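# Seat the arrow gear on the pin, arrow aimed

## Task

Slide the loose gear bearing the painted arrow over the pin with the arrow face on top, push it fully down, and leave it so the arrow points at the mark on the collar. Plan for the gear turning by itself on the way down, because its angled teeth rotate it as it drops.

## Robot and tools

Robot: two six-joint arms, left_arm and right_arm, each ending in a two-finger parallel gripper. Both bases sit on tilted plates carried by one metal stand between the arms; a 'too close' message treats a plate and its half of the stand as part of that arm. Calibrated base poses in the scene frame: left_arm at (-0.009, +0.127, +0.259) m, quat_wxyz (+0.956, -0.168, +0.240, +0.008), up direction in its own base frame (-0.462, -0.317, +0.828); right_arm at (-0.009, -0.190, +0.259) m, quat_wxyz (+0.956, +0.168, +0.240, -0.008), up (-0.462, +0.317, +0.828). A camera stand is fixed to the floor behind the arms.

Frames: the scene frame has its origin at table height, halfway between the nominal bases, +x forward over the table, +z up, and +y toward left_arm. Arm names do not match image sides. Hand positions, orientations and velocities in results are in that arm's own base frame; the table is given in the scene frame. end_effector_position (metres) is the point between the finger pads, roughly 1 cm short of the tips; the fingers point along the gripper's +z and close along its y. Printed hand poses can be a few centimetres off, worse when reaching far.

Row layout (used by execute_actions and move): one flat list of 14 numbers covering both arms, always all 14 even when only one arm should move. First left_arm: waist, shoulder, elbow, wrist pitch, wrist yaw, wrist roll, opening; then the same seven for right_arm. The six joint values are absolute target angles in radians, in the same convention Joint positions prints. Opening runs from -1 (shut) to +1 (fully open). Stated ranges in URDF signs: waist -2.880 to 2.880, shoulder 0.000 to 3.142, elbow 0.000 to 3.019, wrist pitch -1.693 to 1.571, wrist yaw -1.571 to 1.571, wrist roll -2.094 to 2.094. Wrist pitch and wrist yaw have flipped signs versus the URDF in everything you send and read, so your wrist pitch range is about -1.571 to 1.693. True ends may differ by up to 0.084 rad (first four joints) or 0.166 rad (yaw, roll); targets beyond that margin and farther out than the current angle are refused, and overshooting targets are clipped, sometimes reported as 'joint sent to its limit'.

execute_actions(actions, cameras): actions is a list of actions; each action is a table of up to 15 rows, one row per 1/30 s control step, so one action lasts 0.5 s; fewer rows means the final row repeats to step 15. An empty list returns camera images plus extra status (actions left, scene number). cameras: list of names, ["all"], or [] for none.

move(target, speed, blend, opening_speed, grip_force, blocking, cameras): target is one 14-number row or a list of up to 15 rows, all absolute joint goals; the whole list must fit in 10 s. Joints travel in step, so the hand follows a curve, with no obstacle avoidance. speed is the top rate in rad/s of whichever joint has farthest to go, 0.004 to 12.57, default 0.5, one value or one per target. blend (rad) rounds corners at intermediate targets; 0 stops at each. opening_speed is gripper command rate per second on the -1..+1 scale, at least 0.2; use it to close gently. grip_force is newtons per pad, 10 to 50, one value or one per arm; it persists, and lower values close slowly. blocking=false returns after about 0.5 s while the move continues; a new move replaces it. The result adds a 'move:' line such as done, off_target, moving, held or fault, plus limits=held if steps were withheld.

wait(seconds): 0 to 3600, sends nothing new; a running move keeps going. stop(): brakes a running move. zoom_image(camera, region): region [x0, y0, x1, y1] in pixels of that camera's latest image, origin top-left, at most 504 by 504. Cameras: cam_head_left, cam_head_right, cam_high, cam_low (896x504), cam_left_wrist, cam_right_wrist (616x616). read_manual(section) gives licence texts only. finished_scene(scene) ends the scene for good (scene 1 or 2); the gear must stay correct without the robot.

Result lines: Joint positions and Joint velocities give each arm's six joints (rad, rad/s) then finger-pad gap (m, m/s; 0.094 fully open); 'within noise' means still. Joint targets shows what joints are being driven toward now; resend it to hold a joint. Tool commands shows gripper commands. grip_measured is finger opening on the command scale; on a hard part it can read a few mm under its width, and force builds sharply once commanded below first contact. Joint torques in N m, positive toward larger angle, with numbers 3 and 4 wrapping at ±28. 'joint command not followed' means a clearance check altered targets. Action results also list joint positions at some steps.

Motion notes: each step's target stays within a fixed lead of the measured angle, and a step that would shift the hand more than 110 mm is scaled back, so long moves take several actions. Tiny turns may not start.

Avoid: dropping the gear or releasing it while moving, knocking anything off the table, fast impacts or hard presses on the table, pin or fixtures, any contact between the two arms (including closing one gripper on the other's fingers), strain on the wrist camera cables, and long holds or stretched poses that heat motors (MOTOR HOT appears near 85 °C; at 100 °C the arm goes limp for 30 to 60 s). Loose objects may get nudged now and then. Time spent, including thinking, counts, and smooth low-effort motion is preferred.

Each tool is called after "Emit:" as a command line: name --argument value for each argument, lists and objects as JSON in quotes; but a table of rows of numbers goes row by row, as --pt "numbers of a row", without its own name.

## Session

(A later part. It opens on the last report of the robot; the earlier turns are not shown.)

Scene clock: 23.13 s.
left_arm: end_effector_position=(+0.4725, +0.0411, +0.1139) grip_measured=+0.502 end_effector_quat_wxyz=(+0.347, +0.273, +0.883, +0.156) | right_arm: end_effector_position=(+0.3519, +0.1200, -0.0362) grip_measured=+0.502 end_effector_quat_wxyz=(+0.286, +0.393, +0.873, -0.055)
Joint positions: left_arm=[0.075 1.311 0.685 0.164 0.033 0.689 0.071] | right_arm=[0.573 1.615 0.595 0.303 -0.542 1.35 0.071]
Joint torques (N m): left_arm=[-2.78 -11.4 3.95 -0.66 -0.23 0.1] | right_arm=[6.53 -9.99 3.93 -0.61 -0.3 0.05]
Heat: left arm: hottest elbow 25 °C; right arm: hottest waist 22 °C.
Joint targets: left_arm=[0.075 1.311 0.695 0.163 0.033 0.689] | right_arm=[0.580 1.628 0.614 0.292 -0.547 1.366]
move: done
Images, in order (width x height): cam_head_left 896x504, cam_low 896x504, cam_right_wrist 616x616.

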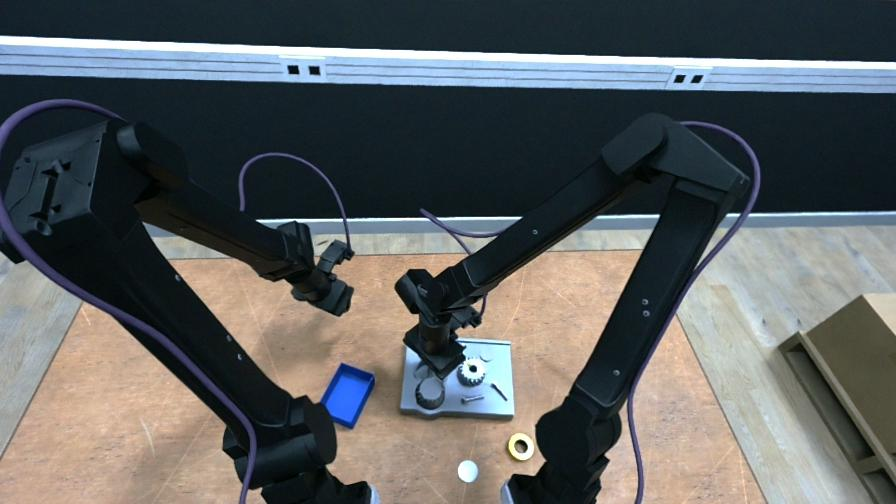

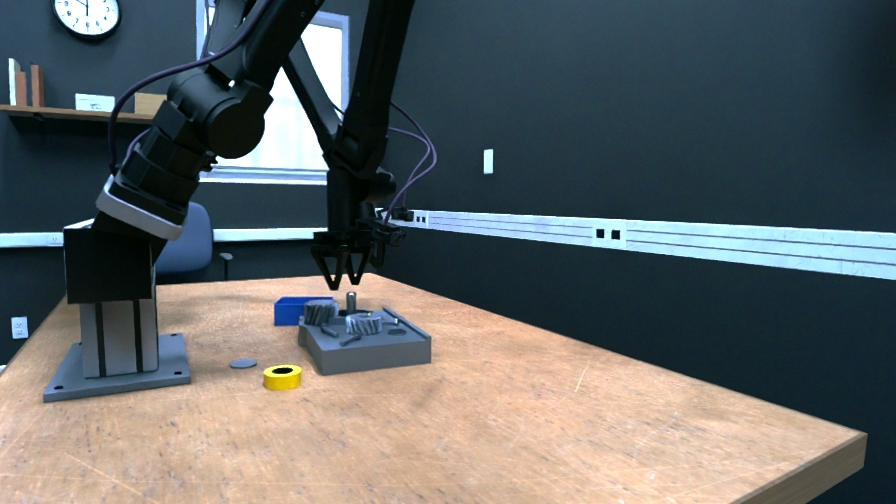

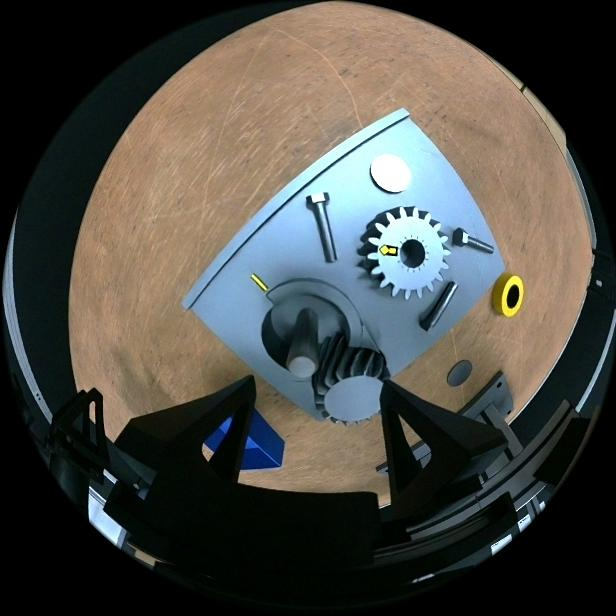

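Emit:
move --pt "0.075 1.311 0.695 0.163 0.033 0.689 0.42 0.3974 1.3060 0.4964 0.4106 -0.4908 -0.249 0.42" --pt "0.075 1.311 0.695 0.163 0.033 0.689 0.42 0.3110 1.443 0.478 0.220 -0.460 -0.340 0.42" --cameras '["cam_right_wrist", "cam_low"]' --speed 0.6 --blend 0.05

Emit:
zoom_image --camera "cam_right_wrist" --region '[200, 240, 440, 460]'

Scene clock: 31.07 s.
left_arm: end_effector_position=(+0.4725, +0.0411, +0.1139) grip_measured=+0.422 end_effector_quat_wxyz=(+0.347, +0.273, +0.883, +0.156) | right_arm: end_effector_position=(+0.3515, +0.0334, -0.0108) grip_measured=+0.422 end_effector_quat_wxyz=(+0.183, -0.263, +0.920, -0.227)
Joint positions: left_arm=[0.075 1.311 0.685 0.164 0.033 0.689 0.067] | right_arm=[0.319 1.439 0.481 0.232 -0.464 -0.33 0.067]
Joint torques (N m): left_arm=[-2.84 -11.52 3.9 -0.69 -0.21 0.09] | right_arm=[3.49 -9.88 1.89 -0.7 0.15 -0.23]
Heat: left arm: hottest elbow 25 °C; right arm: hottest waist 22 °C.
Joint targets: left_arm=[0.075 1.311 0.695 0.163 0.033 0.689] | right_arm=[0.311 1.443 0.478 0.220 -0.460 -0.340]
move: done; blend cut to 0 rad at target 1
Images, in order (width x height): cam_low 896x504, cam_right_wrist 616x616.

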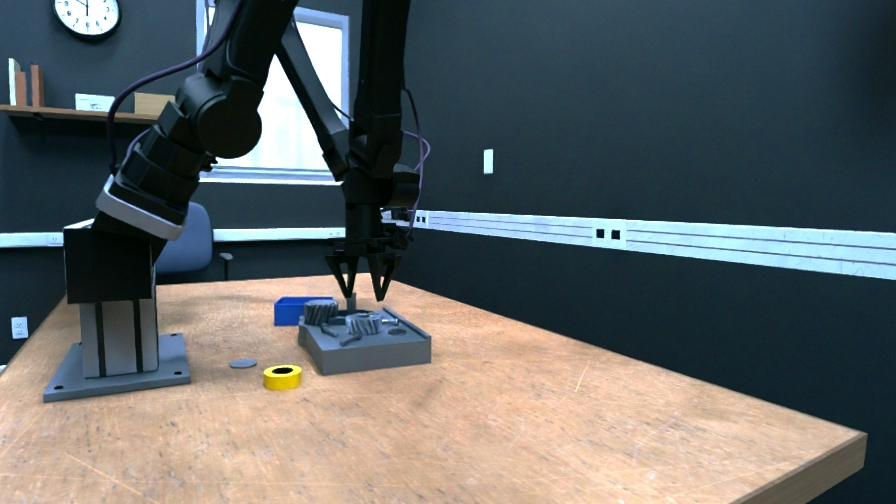

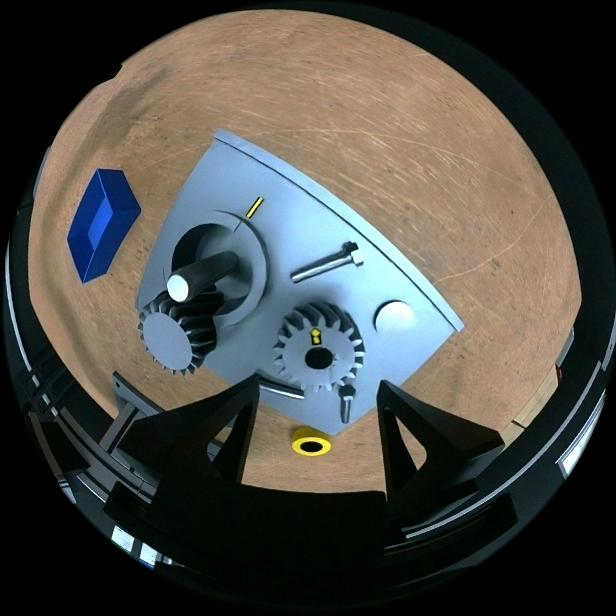

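Scaled by 2.100 from the camera's image (finer frame: 880x880).

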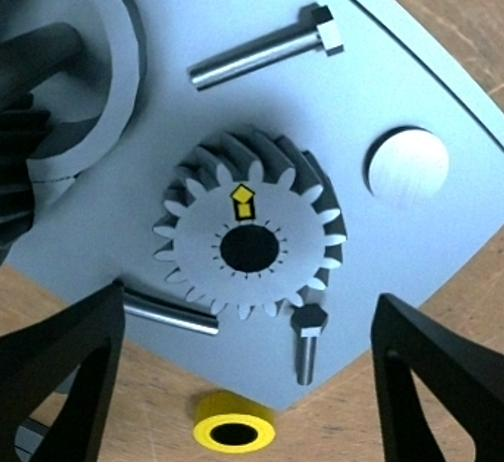

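Emit:
move --target '[0.075, 1.311, 0.695, 0.163, 0.033, 0.689, 0.42, 0.251, 1.594, 0.490, 0.052, -0.435, -0.401, 0.42]' --cameras '["cam_right_wrist", "cam_low"]' --speed 0.25

Emit:
zoom_image --camera "cam_right_wrist" --region '[200, 270, 440, 490]'

Emit:
zoom_image --camera "cam_low" --region '[335, 295, 395, 340]'

Scene clock: 32.50 s.
left_arm: end_effector_position=(+0.4725, +0.0411, +0.1139) grip_measured=+0.422 end_effector_quat_wxyz=(+0.347, +0.273, +0.883, +0.156) | right_arm: end_effector_position=(+0.3650, +0.0203, -0.0452) grip_measured=+0.422 end_effector_quat_wxyz=(+0.182, -0.264, +0.920, -0.226)
Joint positions: left_arm=[0.075 1.311 0.685 0.164 0.033 0.689 0.067] | right_arm=[0.261 1.583 0.481 0.065 -0.439 -0.391 0.067]
Joint torques (N m): left_arm=[-2.96 -11.4 3.89 -0.69 -0.22 0.11] | right_arm=[3.66 -9.99 1.5 -0.7 0.16 -0.24]
Heat: left arm: hottest elbow 25 °C; right arm: hottest waist 22 °C.
Joint targets: left_arm=[0.075 1.311 0.695 0.163 0.033 0.689] | right_arm=[0.251 1.594 0.490 0.052 -0.435 -0.401]
move: done
Images, in order (width x height): cam_low 896x504, cam_right_wrist 616x616.

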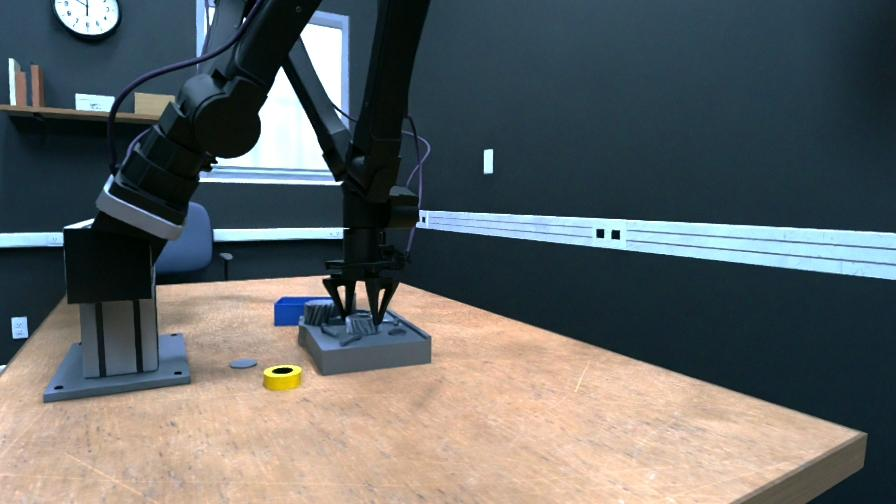

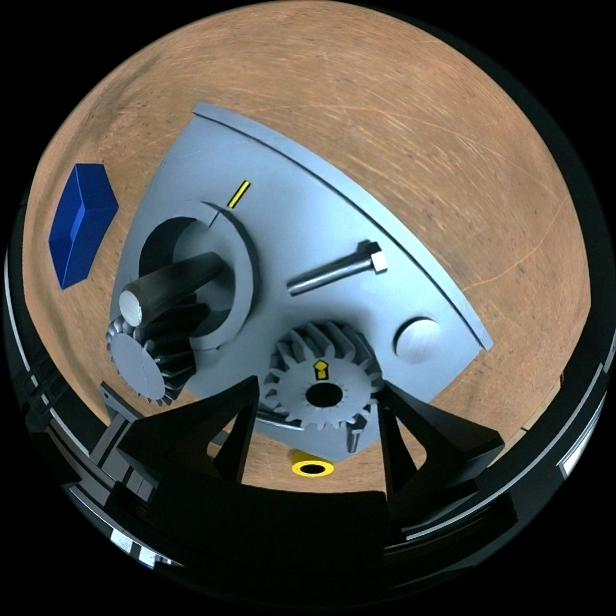

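Scaled by 2.100 from the camera's image (finer frame: 880x880).

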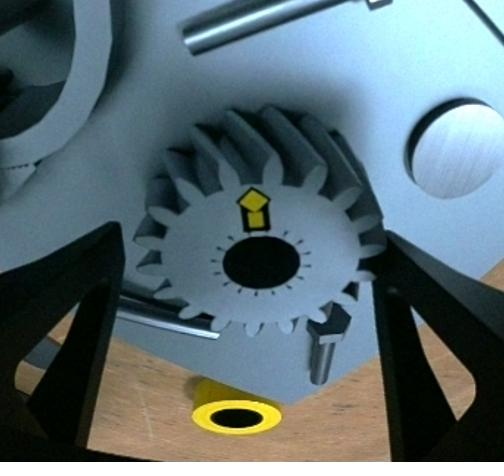

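Scaled by 8.400 from the camera's image (finer frame: 1280x720).

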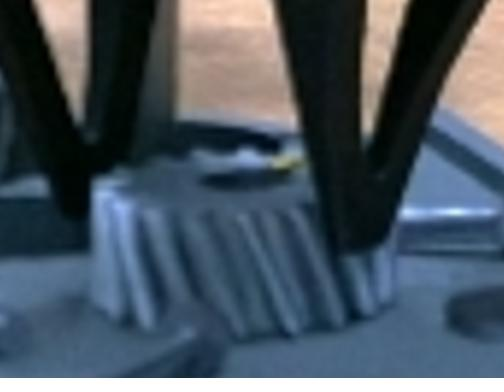

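Emit:
move --target '[0.075, 1.311, 0.695, 0.163, 0.033, 0.689, 0.42, 0.251, 1.594, 0.503, 0.052, -0.435, -0.401, 0.42]' --cameras '["cam_right_wrist", "cam_low"]' --speed 0.25

Emit:
zoom_image --camera "cam_low" --region '[335, 295, 395, 340]'

Scene clock: 33.70 s.
left_arm: end_effector_position=(+0.4725, +0.0411, +0.1139) grip_measured=+0.422 end_effector_quat_wxyz=(+0.347, +0.273, +0.883, +0.156) | right_arm: end_effector_position=(+0.3725, +0.0223, -0.0415) grip_measured=+0.422 end_effector_quat_wxyz=(+0.188, -0.263, +0.919, -0.226)
Joint positions: left_arm=[0.075 1.311 0.685 0.164 0.033 0.689 0.067] | right_arm=[0.261 1.583 0.495 0.065 -0.439 -0.391 0.067]
Joint torques (N m): left_arm=[-3.02 -11.4 3.9 -0.7 -0.23 0.09] | right_arm=[3.78 -10.23 1.54 -0.77 0.16 -0.23]
Heat: left arm: hottest elbow 25 °C; right arm: hottest waist 22 °C.
Joint targets: left_arm=[0.075 1.311 0.695 0.163 0.033 0.689] | right_arm=[0.251 1.594 0.503 0.052 -0.435 -0.401]
move: done
Images, in order (width x height): cam_low 896x504, cam_right_wrist 616x616.

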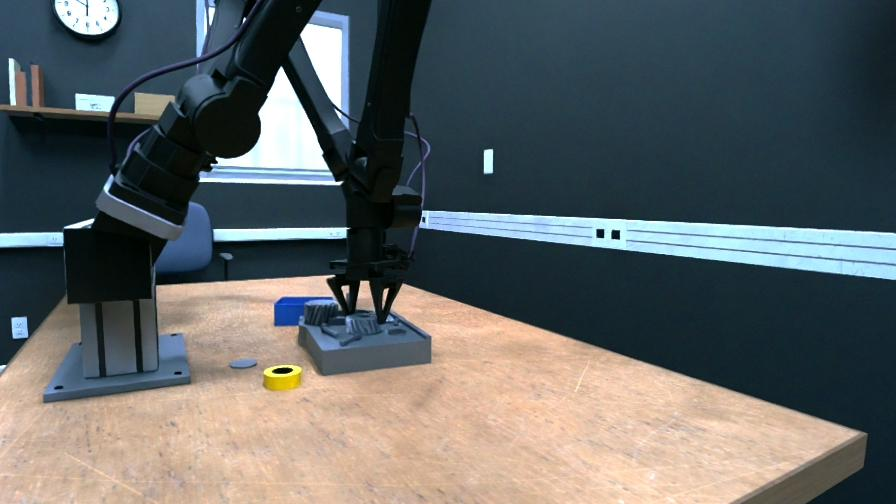

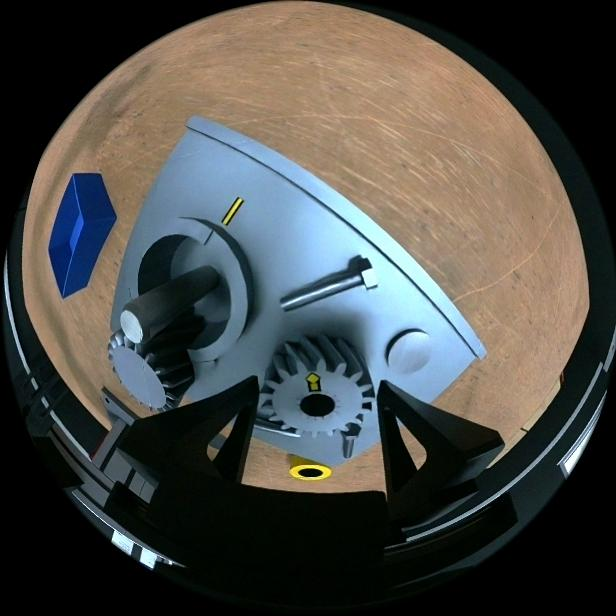

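Scaled by 8.400 from the camera's image (finer frame: 1280x720).

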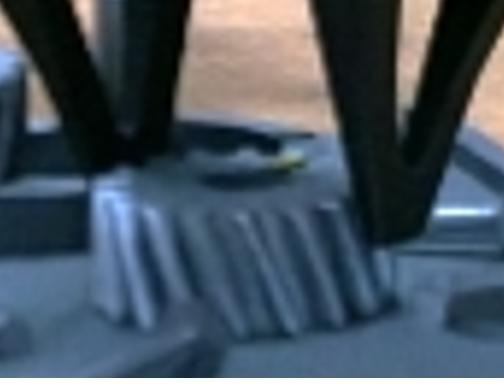

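Emit:
move --target '[0.075, 1.311, 0.695, 0.163, 0.033, 0.689, 0.42, 0.251, 1.594, 0.503, 0.052, -0.435, -0.401, 0.08]' --cameras '["cam_right_wrist", "cam_low"]' --opening_speed 0.3 --grip_force 35

Emit:
zoom_image --camera "cam_right_wrist" --region '[200, 270, 440, 490]'

Emit:
zoom_image --camera "cam_low" --region '[335, 295, 395, 340]'

Scene clock: 35.37 s.
left_arm: end_effector_position=(+0.4725, +0.0411, +0.1139) grip_measured=+0.422 end_effector_quat_wxyz=(+0.347, +0.273, +0.883, +0.156) | right_arm: end_effector_position=(+0.3725, +0.0225, -0.0416) grip_measured=+0.262 end_effector_quat_wxyz=(+0.188, -0.263, +0.919, -0.225)
Joint positions: left_arm=[0.075 1.311 0.685 0.164 0.033 0.689 0.067] | right_arm=[0.261 1.583 0.495 0.065 -0.438 -0.392 0.059]
Joint torques (N m): left_arm=[-2.84 -11.46 3.9 -0.66 -0.23 0.1] | right_arm=[3.72 -10.29 1.52 -0.75 0.12 -0.22]
Heat: left arm: hottest shoulder 25 °C; right arm: hottest waist 22 °C.
Joint targets: left_arm=[0.075 1.311 0.695 0.163 0.033 0.689] | right_arm=[0.251 1.594 0.503 0.052 -0.435 -0.401]
grip_force (N): 35, 35
move: done
Images, in order (width x height): cam_low 896x504, cam_right_wrist 616x616.

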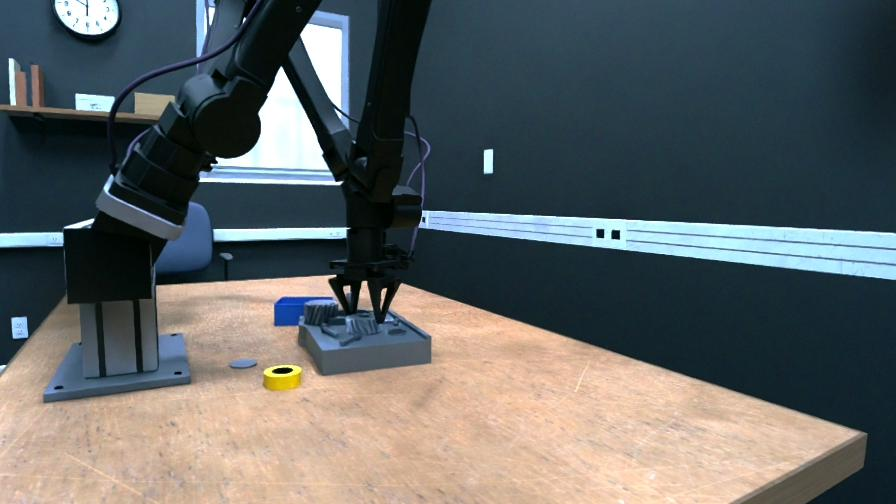

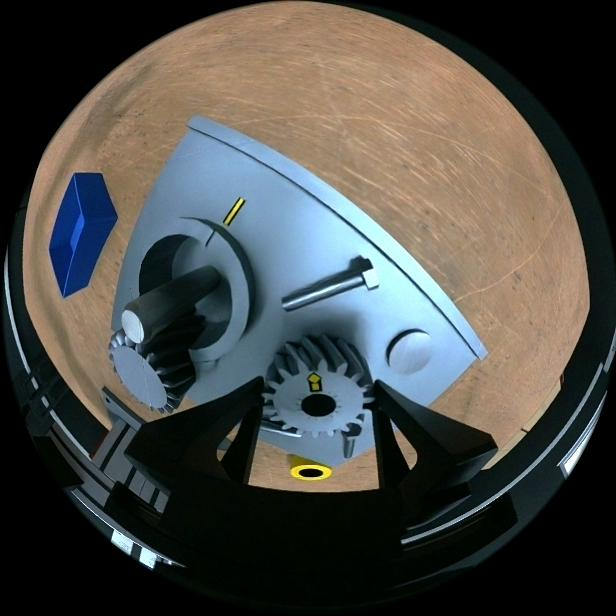

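Scaled by 2.100 from the camera's image (finer frame: 880x880).

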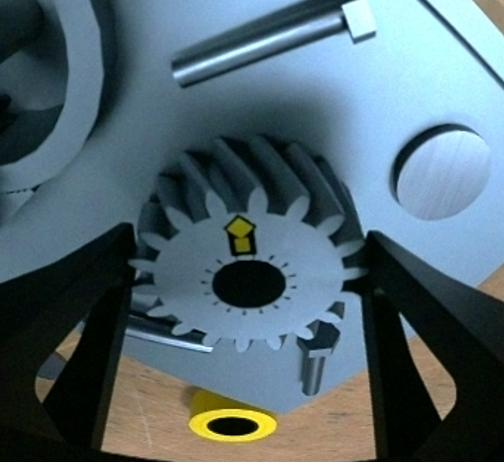

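Scaled by 8.400 from the camera's image (finer frame: 1280x720).

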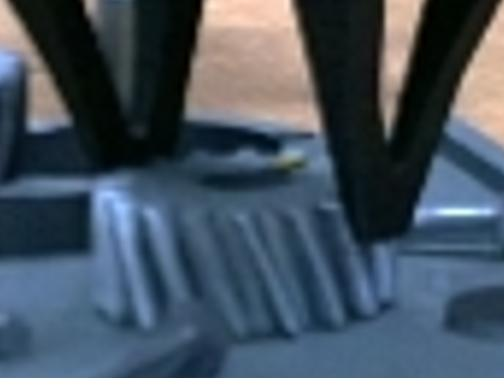

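Emit:
move --pt "0.075 1.311 0.695 0.163 0.033 0.689 0.42 0.325 1.430 0.482 0.238 -0.463 -0.330 0.08" --pt "0.075 1.311 0.695 0.163 0.033 0.689 0.42 0.520 1.212 0.403 0.480 -0.530 -1.130 0.08" --cameras '["cam_right_wrist", "cam_low"]' --speed 0.4

Emit:
zoom_image --camera "cam_right_wrist" --region '[220, 170, 420, 370]'

Scene clock: 41.57 s.
left_arm: end_effector_position=(+0.4725, +0.0411, +0.1139) grip_measured=+0.422 end_effector_quat_wxyz=(+0.347, +0.273, +0.883, +0.156) | right_arm: end_effector_position=(+0.2868, +0.0591, +0.0142) grip_measured=+0.261 end_effector_quat_wxyz=(-0.050, +0.670, -0.683, +0.286)
Joint positions: left_arm=[0.075 1.311 0.685 0.164 0.033 0.689 0.067] | right_arm=[0.508 1.226 0.404 0.471 -0.526 -1.118 0.059]
Joint torques (N m): left_arm=[-2.9 -11.58 3.9 -0.68 -0.23 0.09] | right_arm=[4.42 -8.76 3.58 0.24 -0.07 -0.25]
Heat: left arm: hottest shoulder 25 °C; right arm: hottest waist 22 °C.
Joint targets: left_arm=[0.075 1.311 0.695 0.163 0.033 0.689] | right_arm=[0.520 1.212 0.403 0.480 -0.530 -1.130]
grip_force (N): 35, 35
move: done
Images, in order (width x height): cam_low 896x504, cam_right_wrist 616x616.

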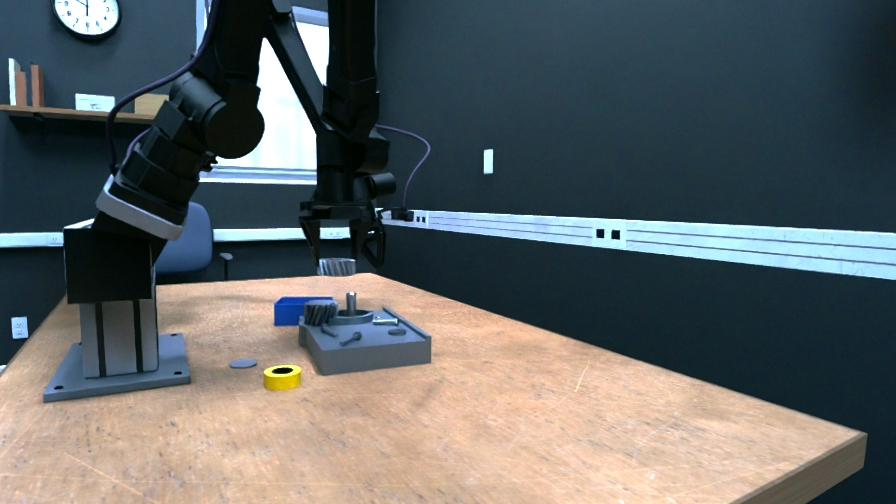

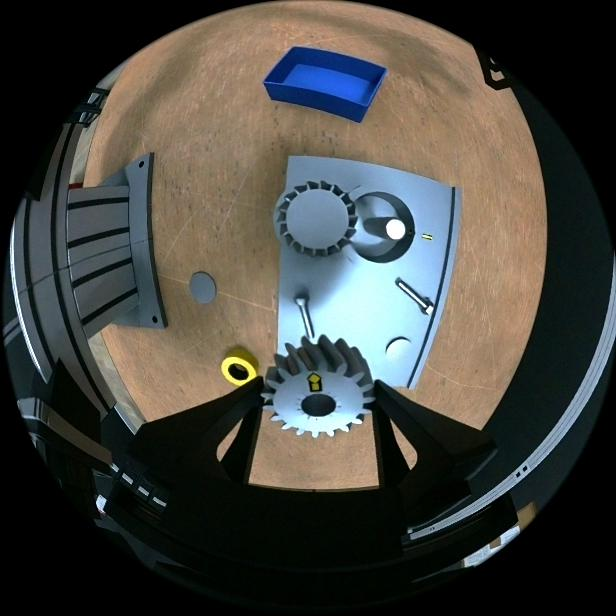

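Scaled by 2.520 from the camera's image (finer frame: 880x880).

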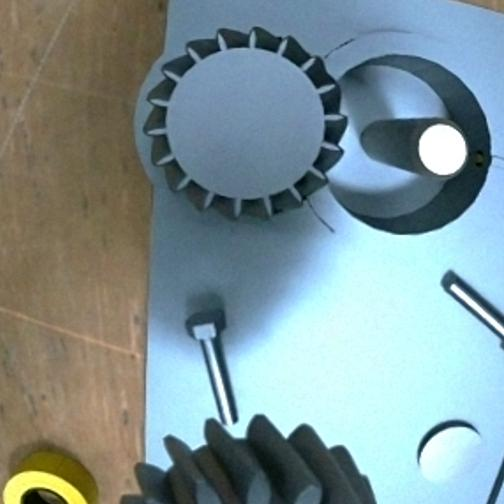

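Emit:
zoom_image --camera "cam_right_wrist" --region '[270, 170, 365, 265]'

Emit:
zoom_image --camera "cam_right_wrist" --region '[345, 180, 445, 280]'

Emit:
zoom_image --camera "cam_right_wrist" --region '[250, 320, 390, 450]'

Scaled by 5.305 from the camera's image (finer frame: 880x880).

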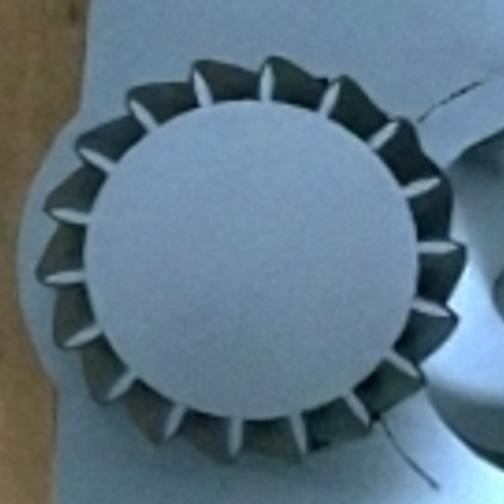

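Scaled by 5.040 from the camera's image (finer frame: 880x880).

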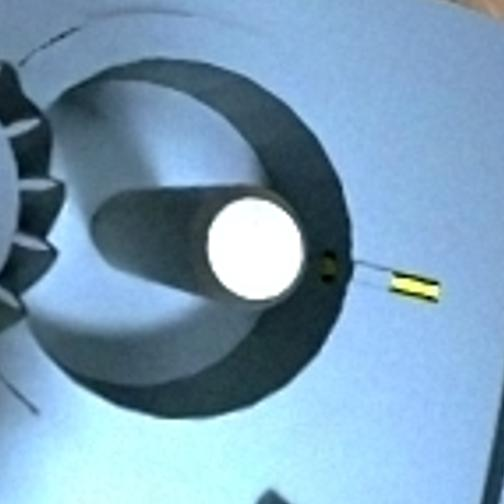

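Scaled by 3.600 from the camera's image (finer frame: 880x880).

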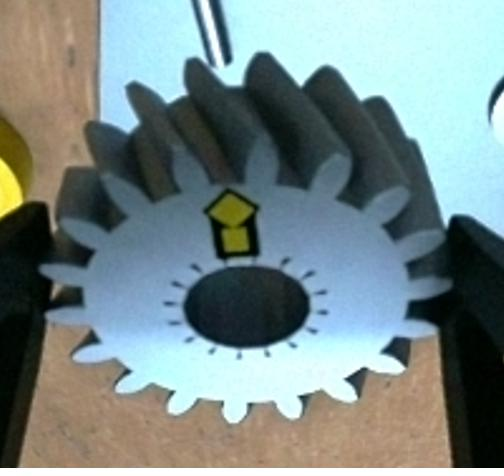

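Emit:
zoom_image --camera "cam_low" --region '[290, 200, 400, 290]'

Scaled by 4.582 from the camera's image (finer frame: 1280x720).

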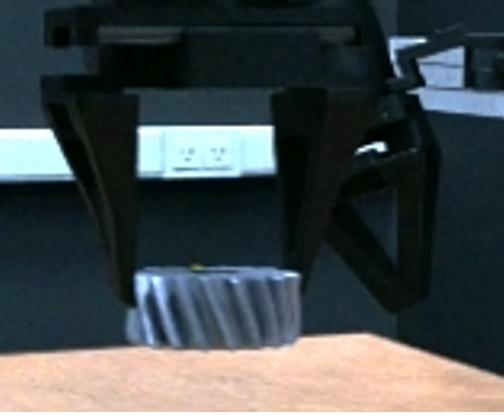

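Emit:
move --target '[0.075, 1.311, 0.695, 0.163, 0.033, 0.689, 0.42, 0.627, 1.511, 0.638, 0.466, -0.558, 1.615, 0.08]' --cameras '["all"]' --speed 0.8

Emit:
zoom_image --camera "cam_low" --region '[290, 220, 410, 340]'

Emit:
zoom_image --camera "cam_head_left" --region '[380, 270, 520, 420]'

Emit:
zoom_image --camera "cam_head_right" --region '[370, 270, 510, 420]'

Emit:
zoom_image --camera "cam_right_wrist" --region '[220, 250, 420, 450]'

Scene clock: 51.03 s.
left_arm: end_effector_position=(+0.4725, +0.0411, +0.1139) grip_measured=+0.422 end_effector_quat_wxyz=(+0.347, +0.273, +0.883, +0.156) | right_arm: end_effector_position=(+0.3368, +0.1244, -0.0043) grip_measured=+0.261 end_effector_quat_wxyz=(+0.286, +0.477, +0.830, -0.036)
Joint positions: left_arm=[0.075 1.311 0.685 0.164 0.033 0.689 0.067] | right_arm=[0.612 1.508 0.607 0.471 -0.553 1.599 0.059]
Joint torques (N m): left_arm=[-2.96 -11.4 3.86 -0.7 -0.23 0.1] | right_arm=[7 -10.23 5.72 -0.27 -0.31 0.03]
Heat: left arm: hottest shoulder 25 °C; right arm: hottest waist 22 °C.
Joint targets: left_arm=[0.075 1.311 0.695 0.163 0.033 0.689] | right_arm=[0.627 1.511 0.638 0.466 -0.558 1.615]
grip_force (N): 35, 35
move: done

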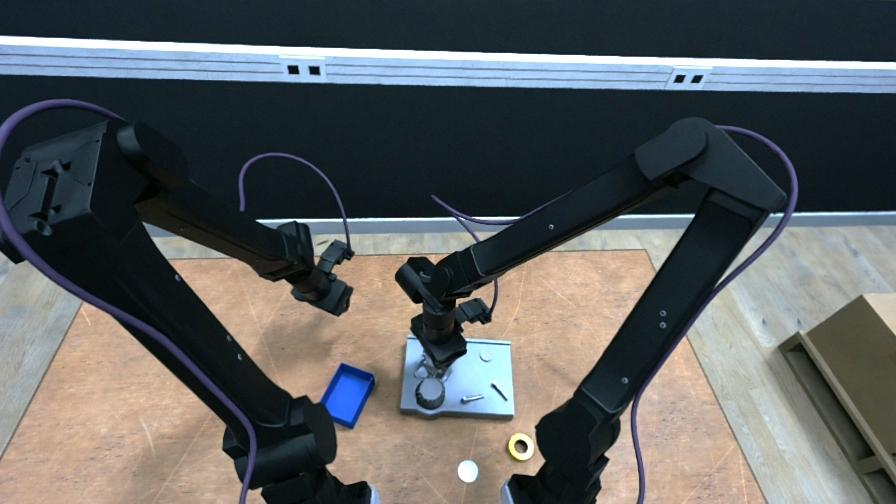

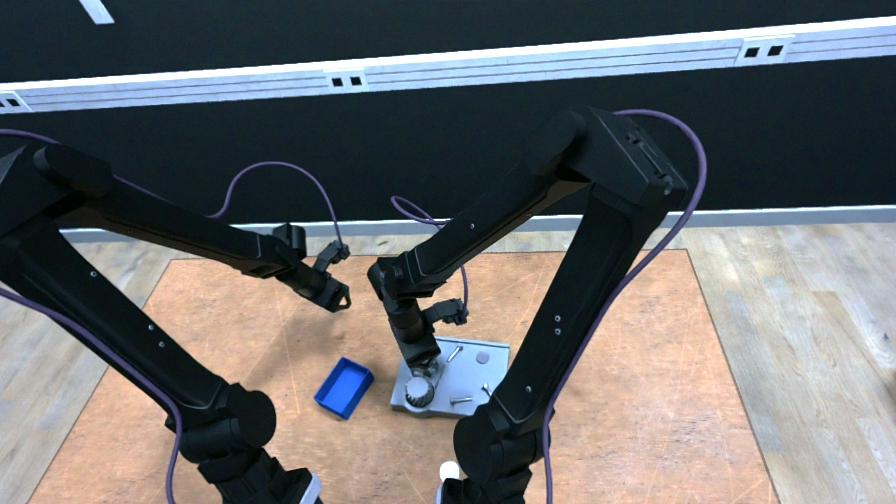

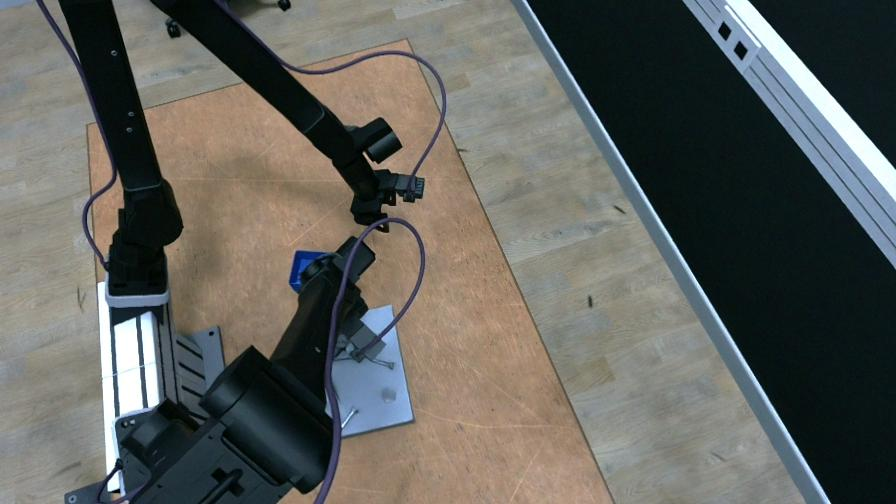

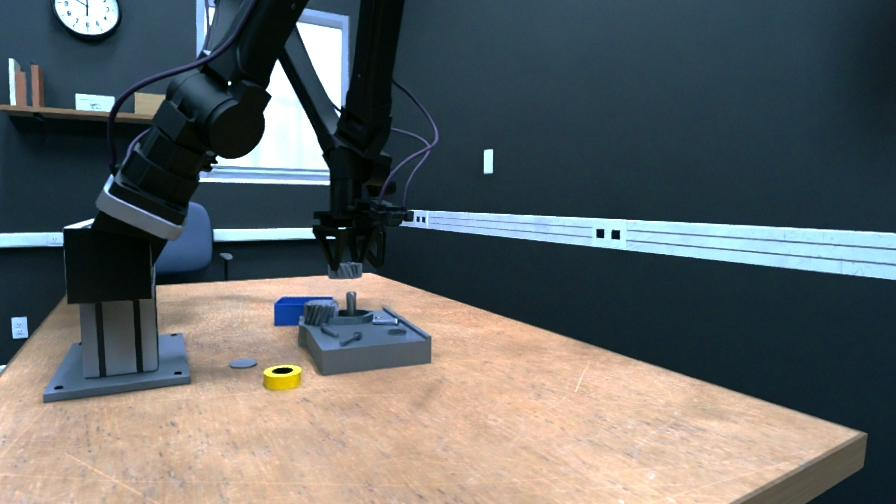

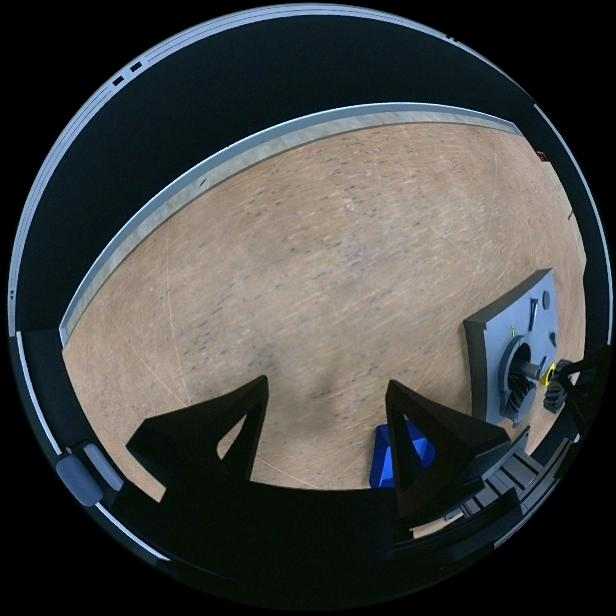

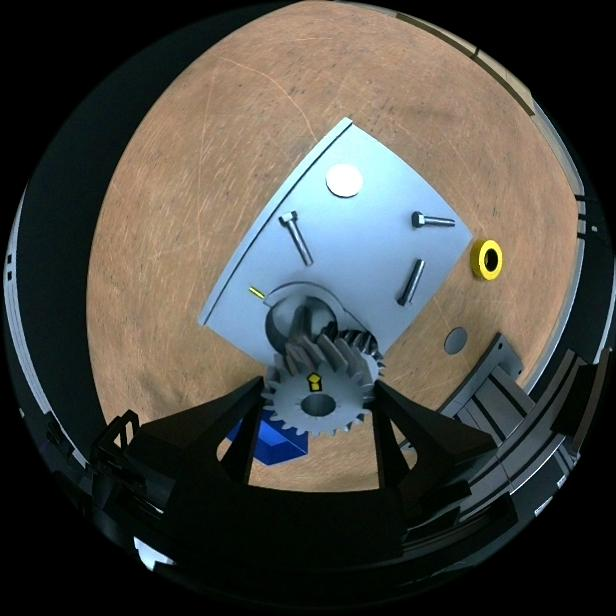

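Scaled by 4.200 from the camera's image (finer frame: 1280x720).

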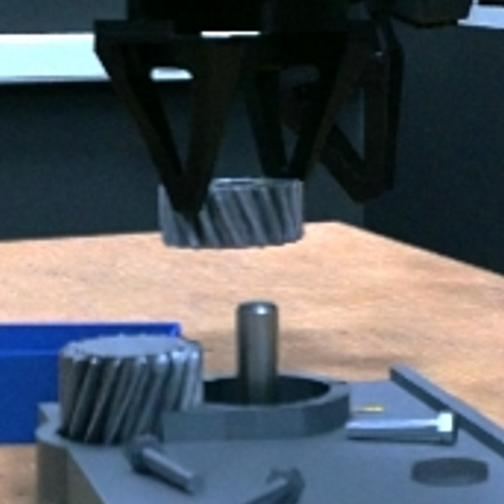

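Scaled by 3.360 from the camera's image (finer frame: 1280x720).

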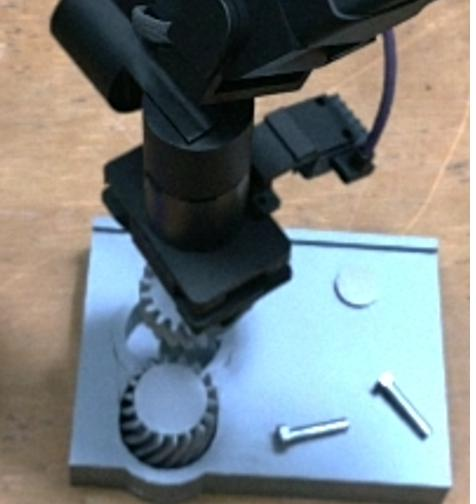

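Scaled by 3.360 from the camera's image (finer frame: 1280x720).

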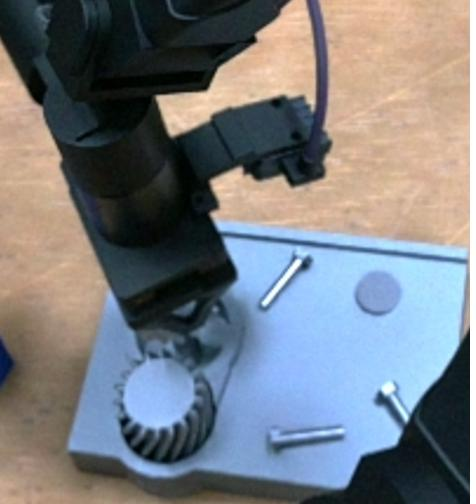

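Scaled by 2.520 from the camera's image (finer frame: 880x880).

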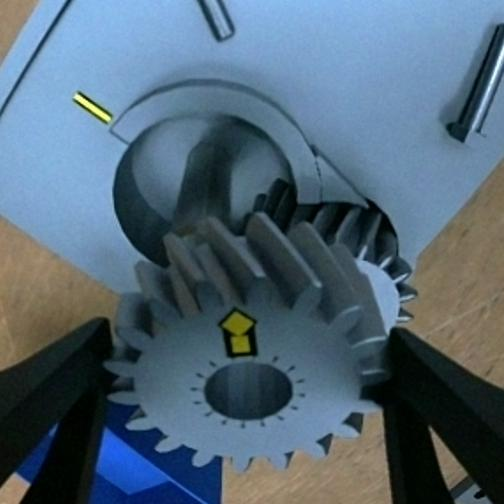

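Emit:
move --target '[0.075, 1.311, 0.695, 0.163, 0.033, 0.689, 0.42, 0.564, 1.584, 0.6465, 0.351, -0.539, 1.546, 0.08]' --cameras '["cam_low", "cam_head_left", "cam_head_right", "cam_right_wrist"]' --speed 0.3

Emit:
zoom_image --camera "cam_low" --region '[290, 220, 410, 340]'

Emit:
zoom_image --camera "cam_head_left" --region '[400, 320, 470, 410]'

Emit:
zoom_image --camera "cam_head_right" --region '[390, 320, 460, 410]'

Emit:
zoom_image --camera "cam_right_wrist" --region '[220, 250, 420, 450]'

Scene clock: 52.67 s.
left_arm: end_effector_position=(+0.4725, +0.0411, +0.1139) grip_measured=+0.422 end_effector_quat_wxyz=(+0.347, +0.273, +0.883, +0.156) | right_arm: end_effector_position=(+0.3576, +0.1202, -0.0221) grip_measured=+0.261 end_effector_quat_wxyz=(+0.289, +0.483, +0.826, -0.027)
Joint positions: left_arm=[0.075 1.311 0.685 0.164 0.033 0.689 0.067] | right_arm=[0.565 1.584 0.619 0.361 -0.541 1.555 0.059]
Joint torques (N m): left_arm=[-2.9 -11.4 3.9 -0.69 -0.23 0.09] | right_arm=[5.89 -11.28 4.9 -0.55 -0.05 -0.2]
Heat: left arm: hottest shoulder 25 °C; right arm: hottest waist 22 °C.
Joint targets: left_arm=[0.075 1.311 0.695 0.163 0.033 0.689] | right_arm=[0.564 1.584 0.647 0.351 -0.539 1.546]
grip_force (N): 35, 35
move: done
Images, in order (width x height): cam_head_left 896x504, cam_head_right 896x504, cam_low 896x504, cam_right_wrist 616x616.

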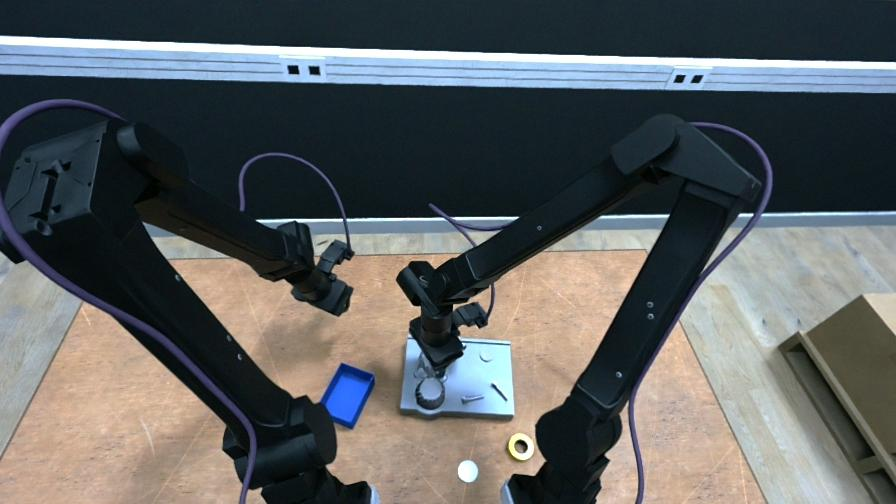

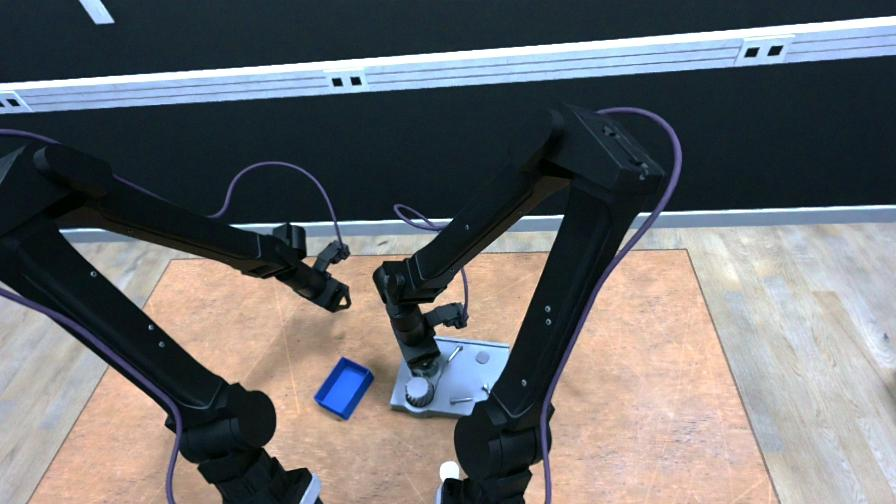

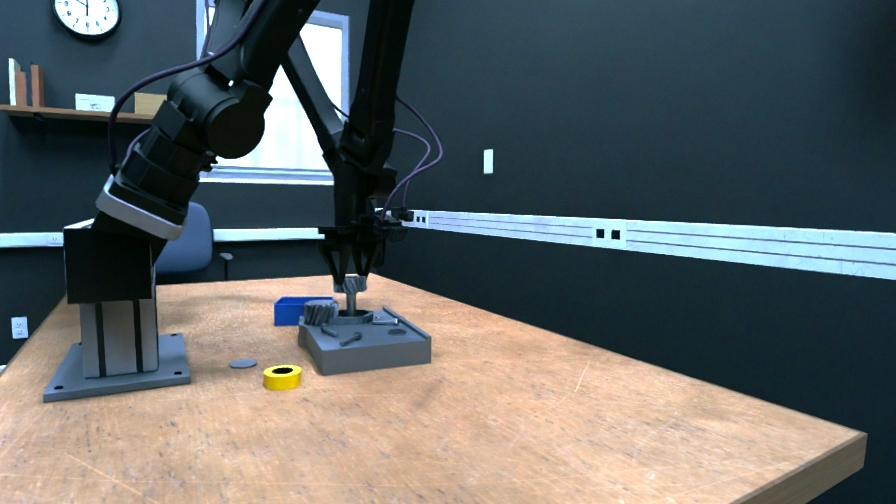

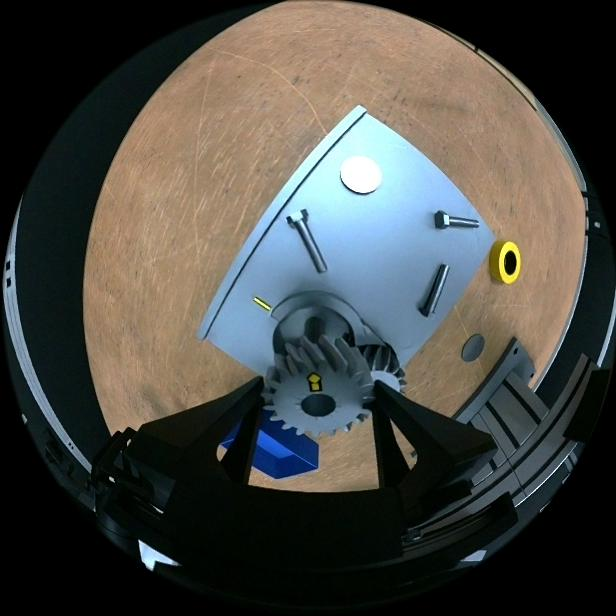

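Scaled by 4.200 from the camera's image (finer frame: 1280x720).

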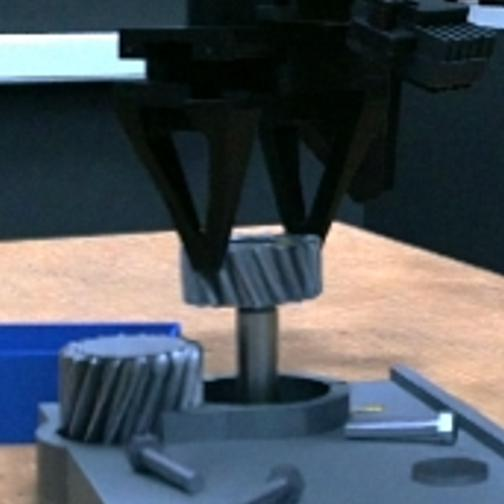

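Scaled by 5.600 from the camera's image (finer frame: 1280x720).

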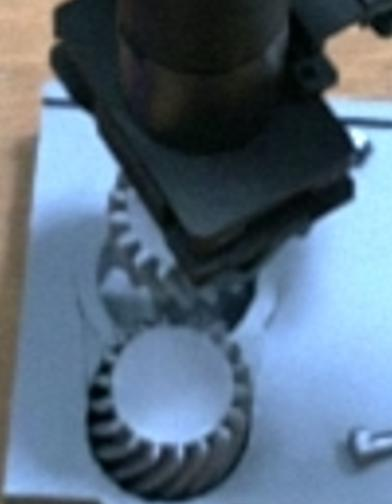

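Scaled by 5.600 from the camera's image (finer frame: 1280x720).

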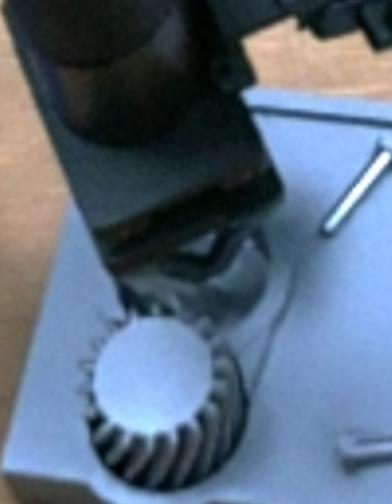

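Scaled by 2.520 from the camera's image (finer frame: 880x880).

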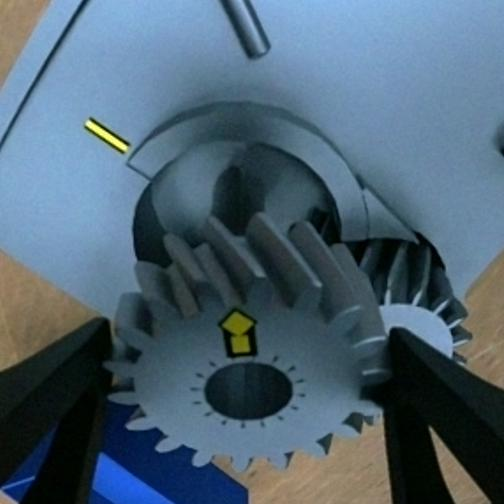

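Emit:
zoom_image --camera "cam_right_wrist" --region '[265, 285, 365, 365]'

Emit:
zoom_image --camera "cam_low" --region '[325, 265, 375, 325]'

Scaled by 5.040 from the camera's image (finer frame: 880x880).

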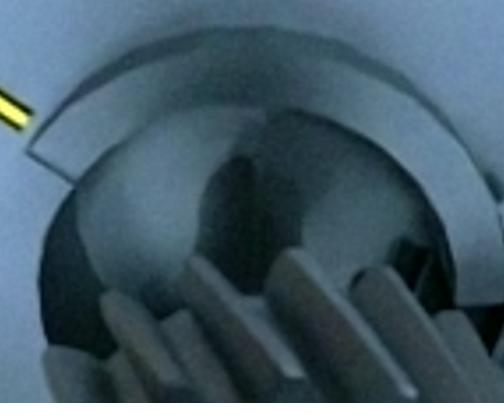

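Scaled by 8.400 from the camera's image (finer frame: 1280x720).

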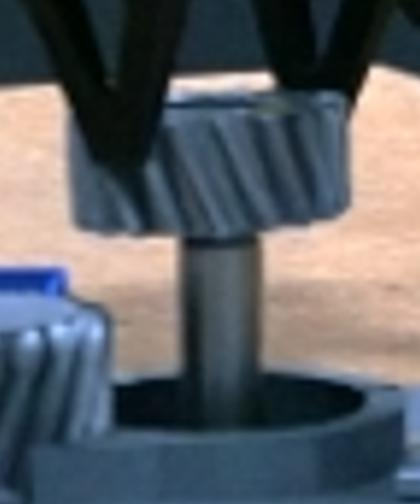

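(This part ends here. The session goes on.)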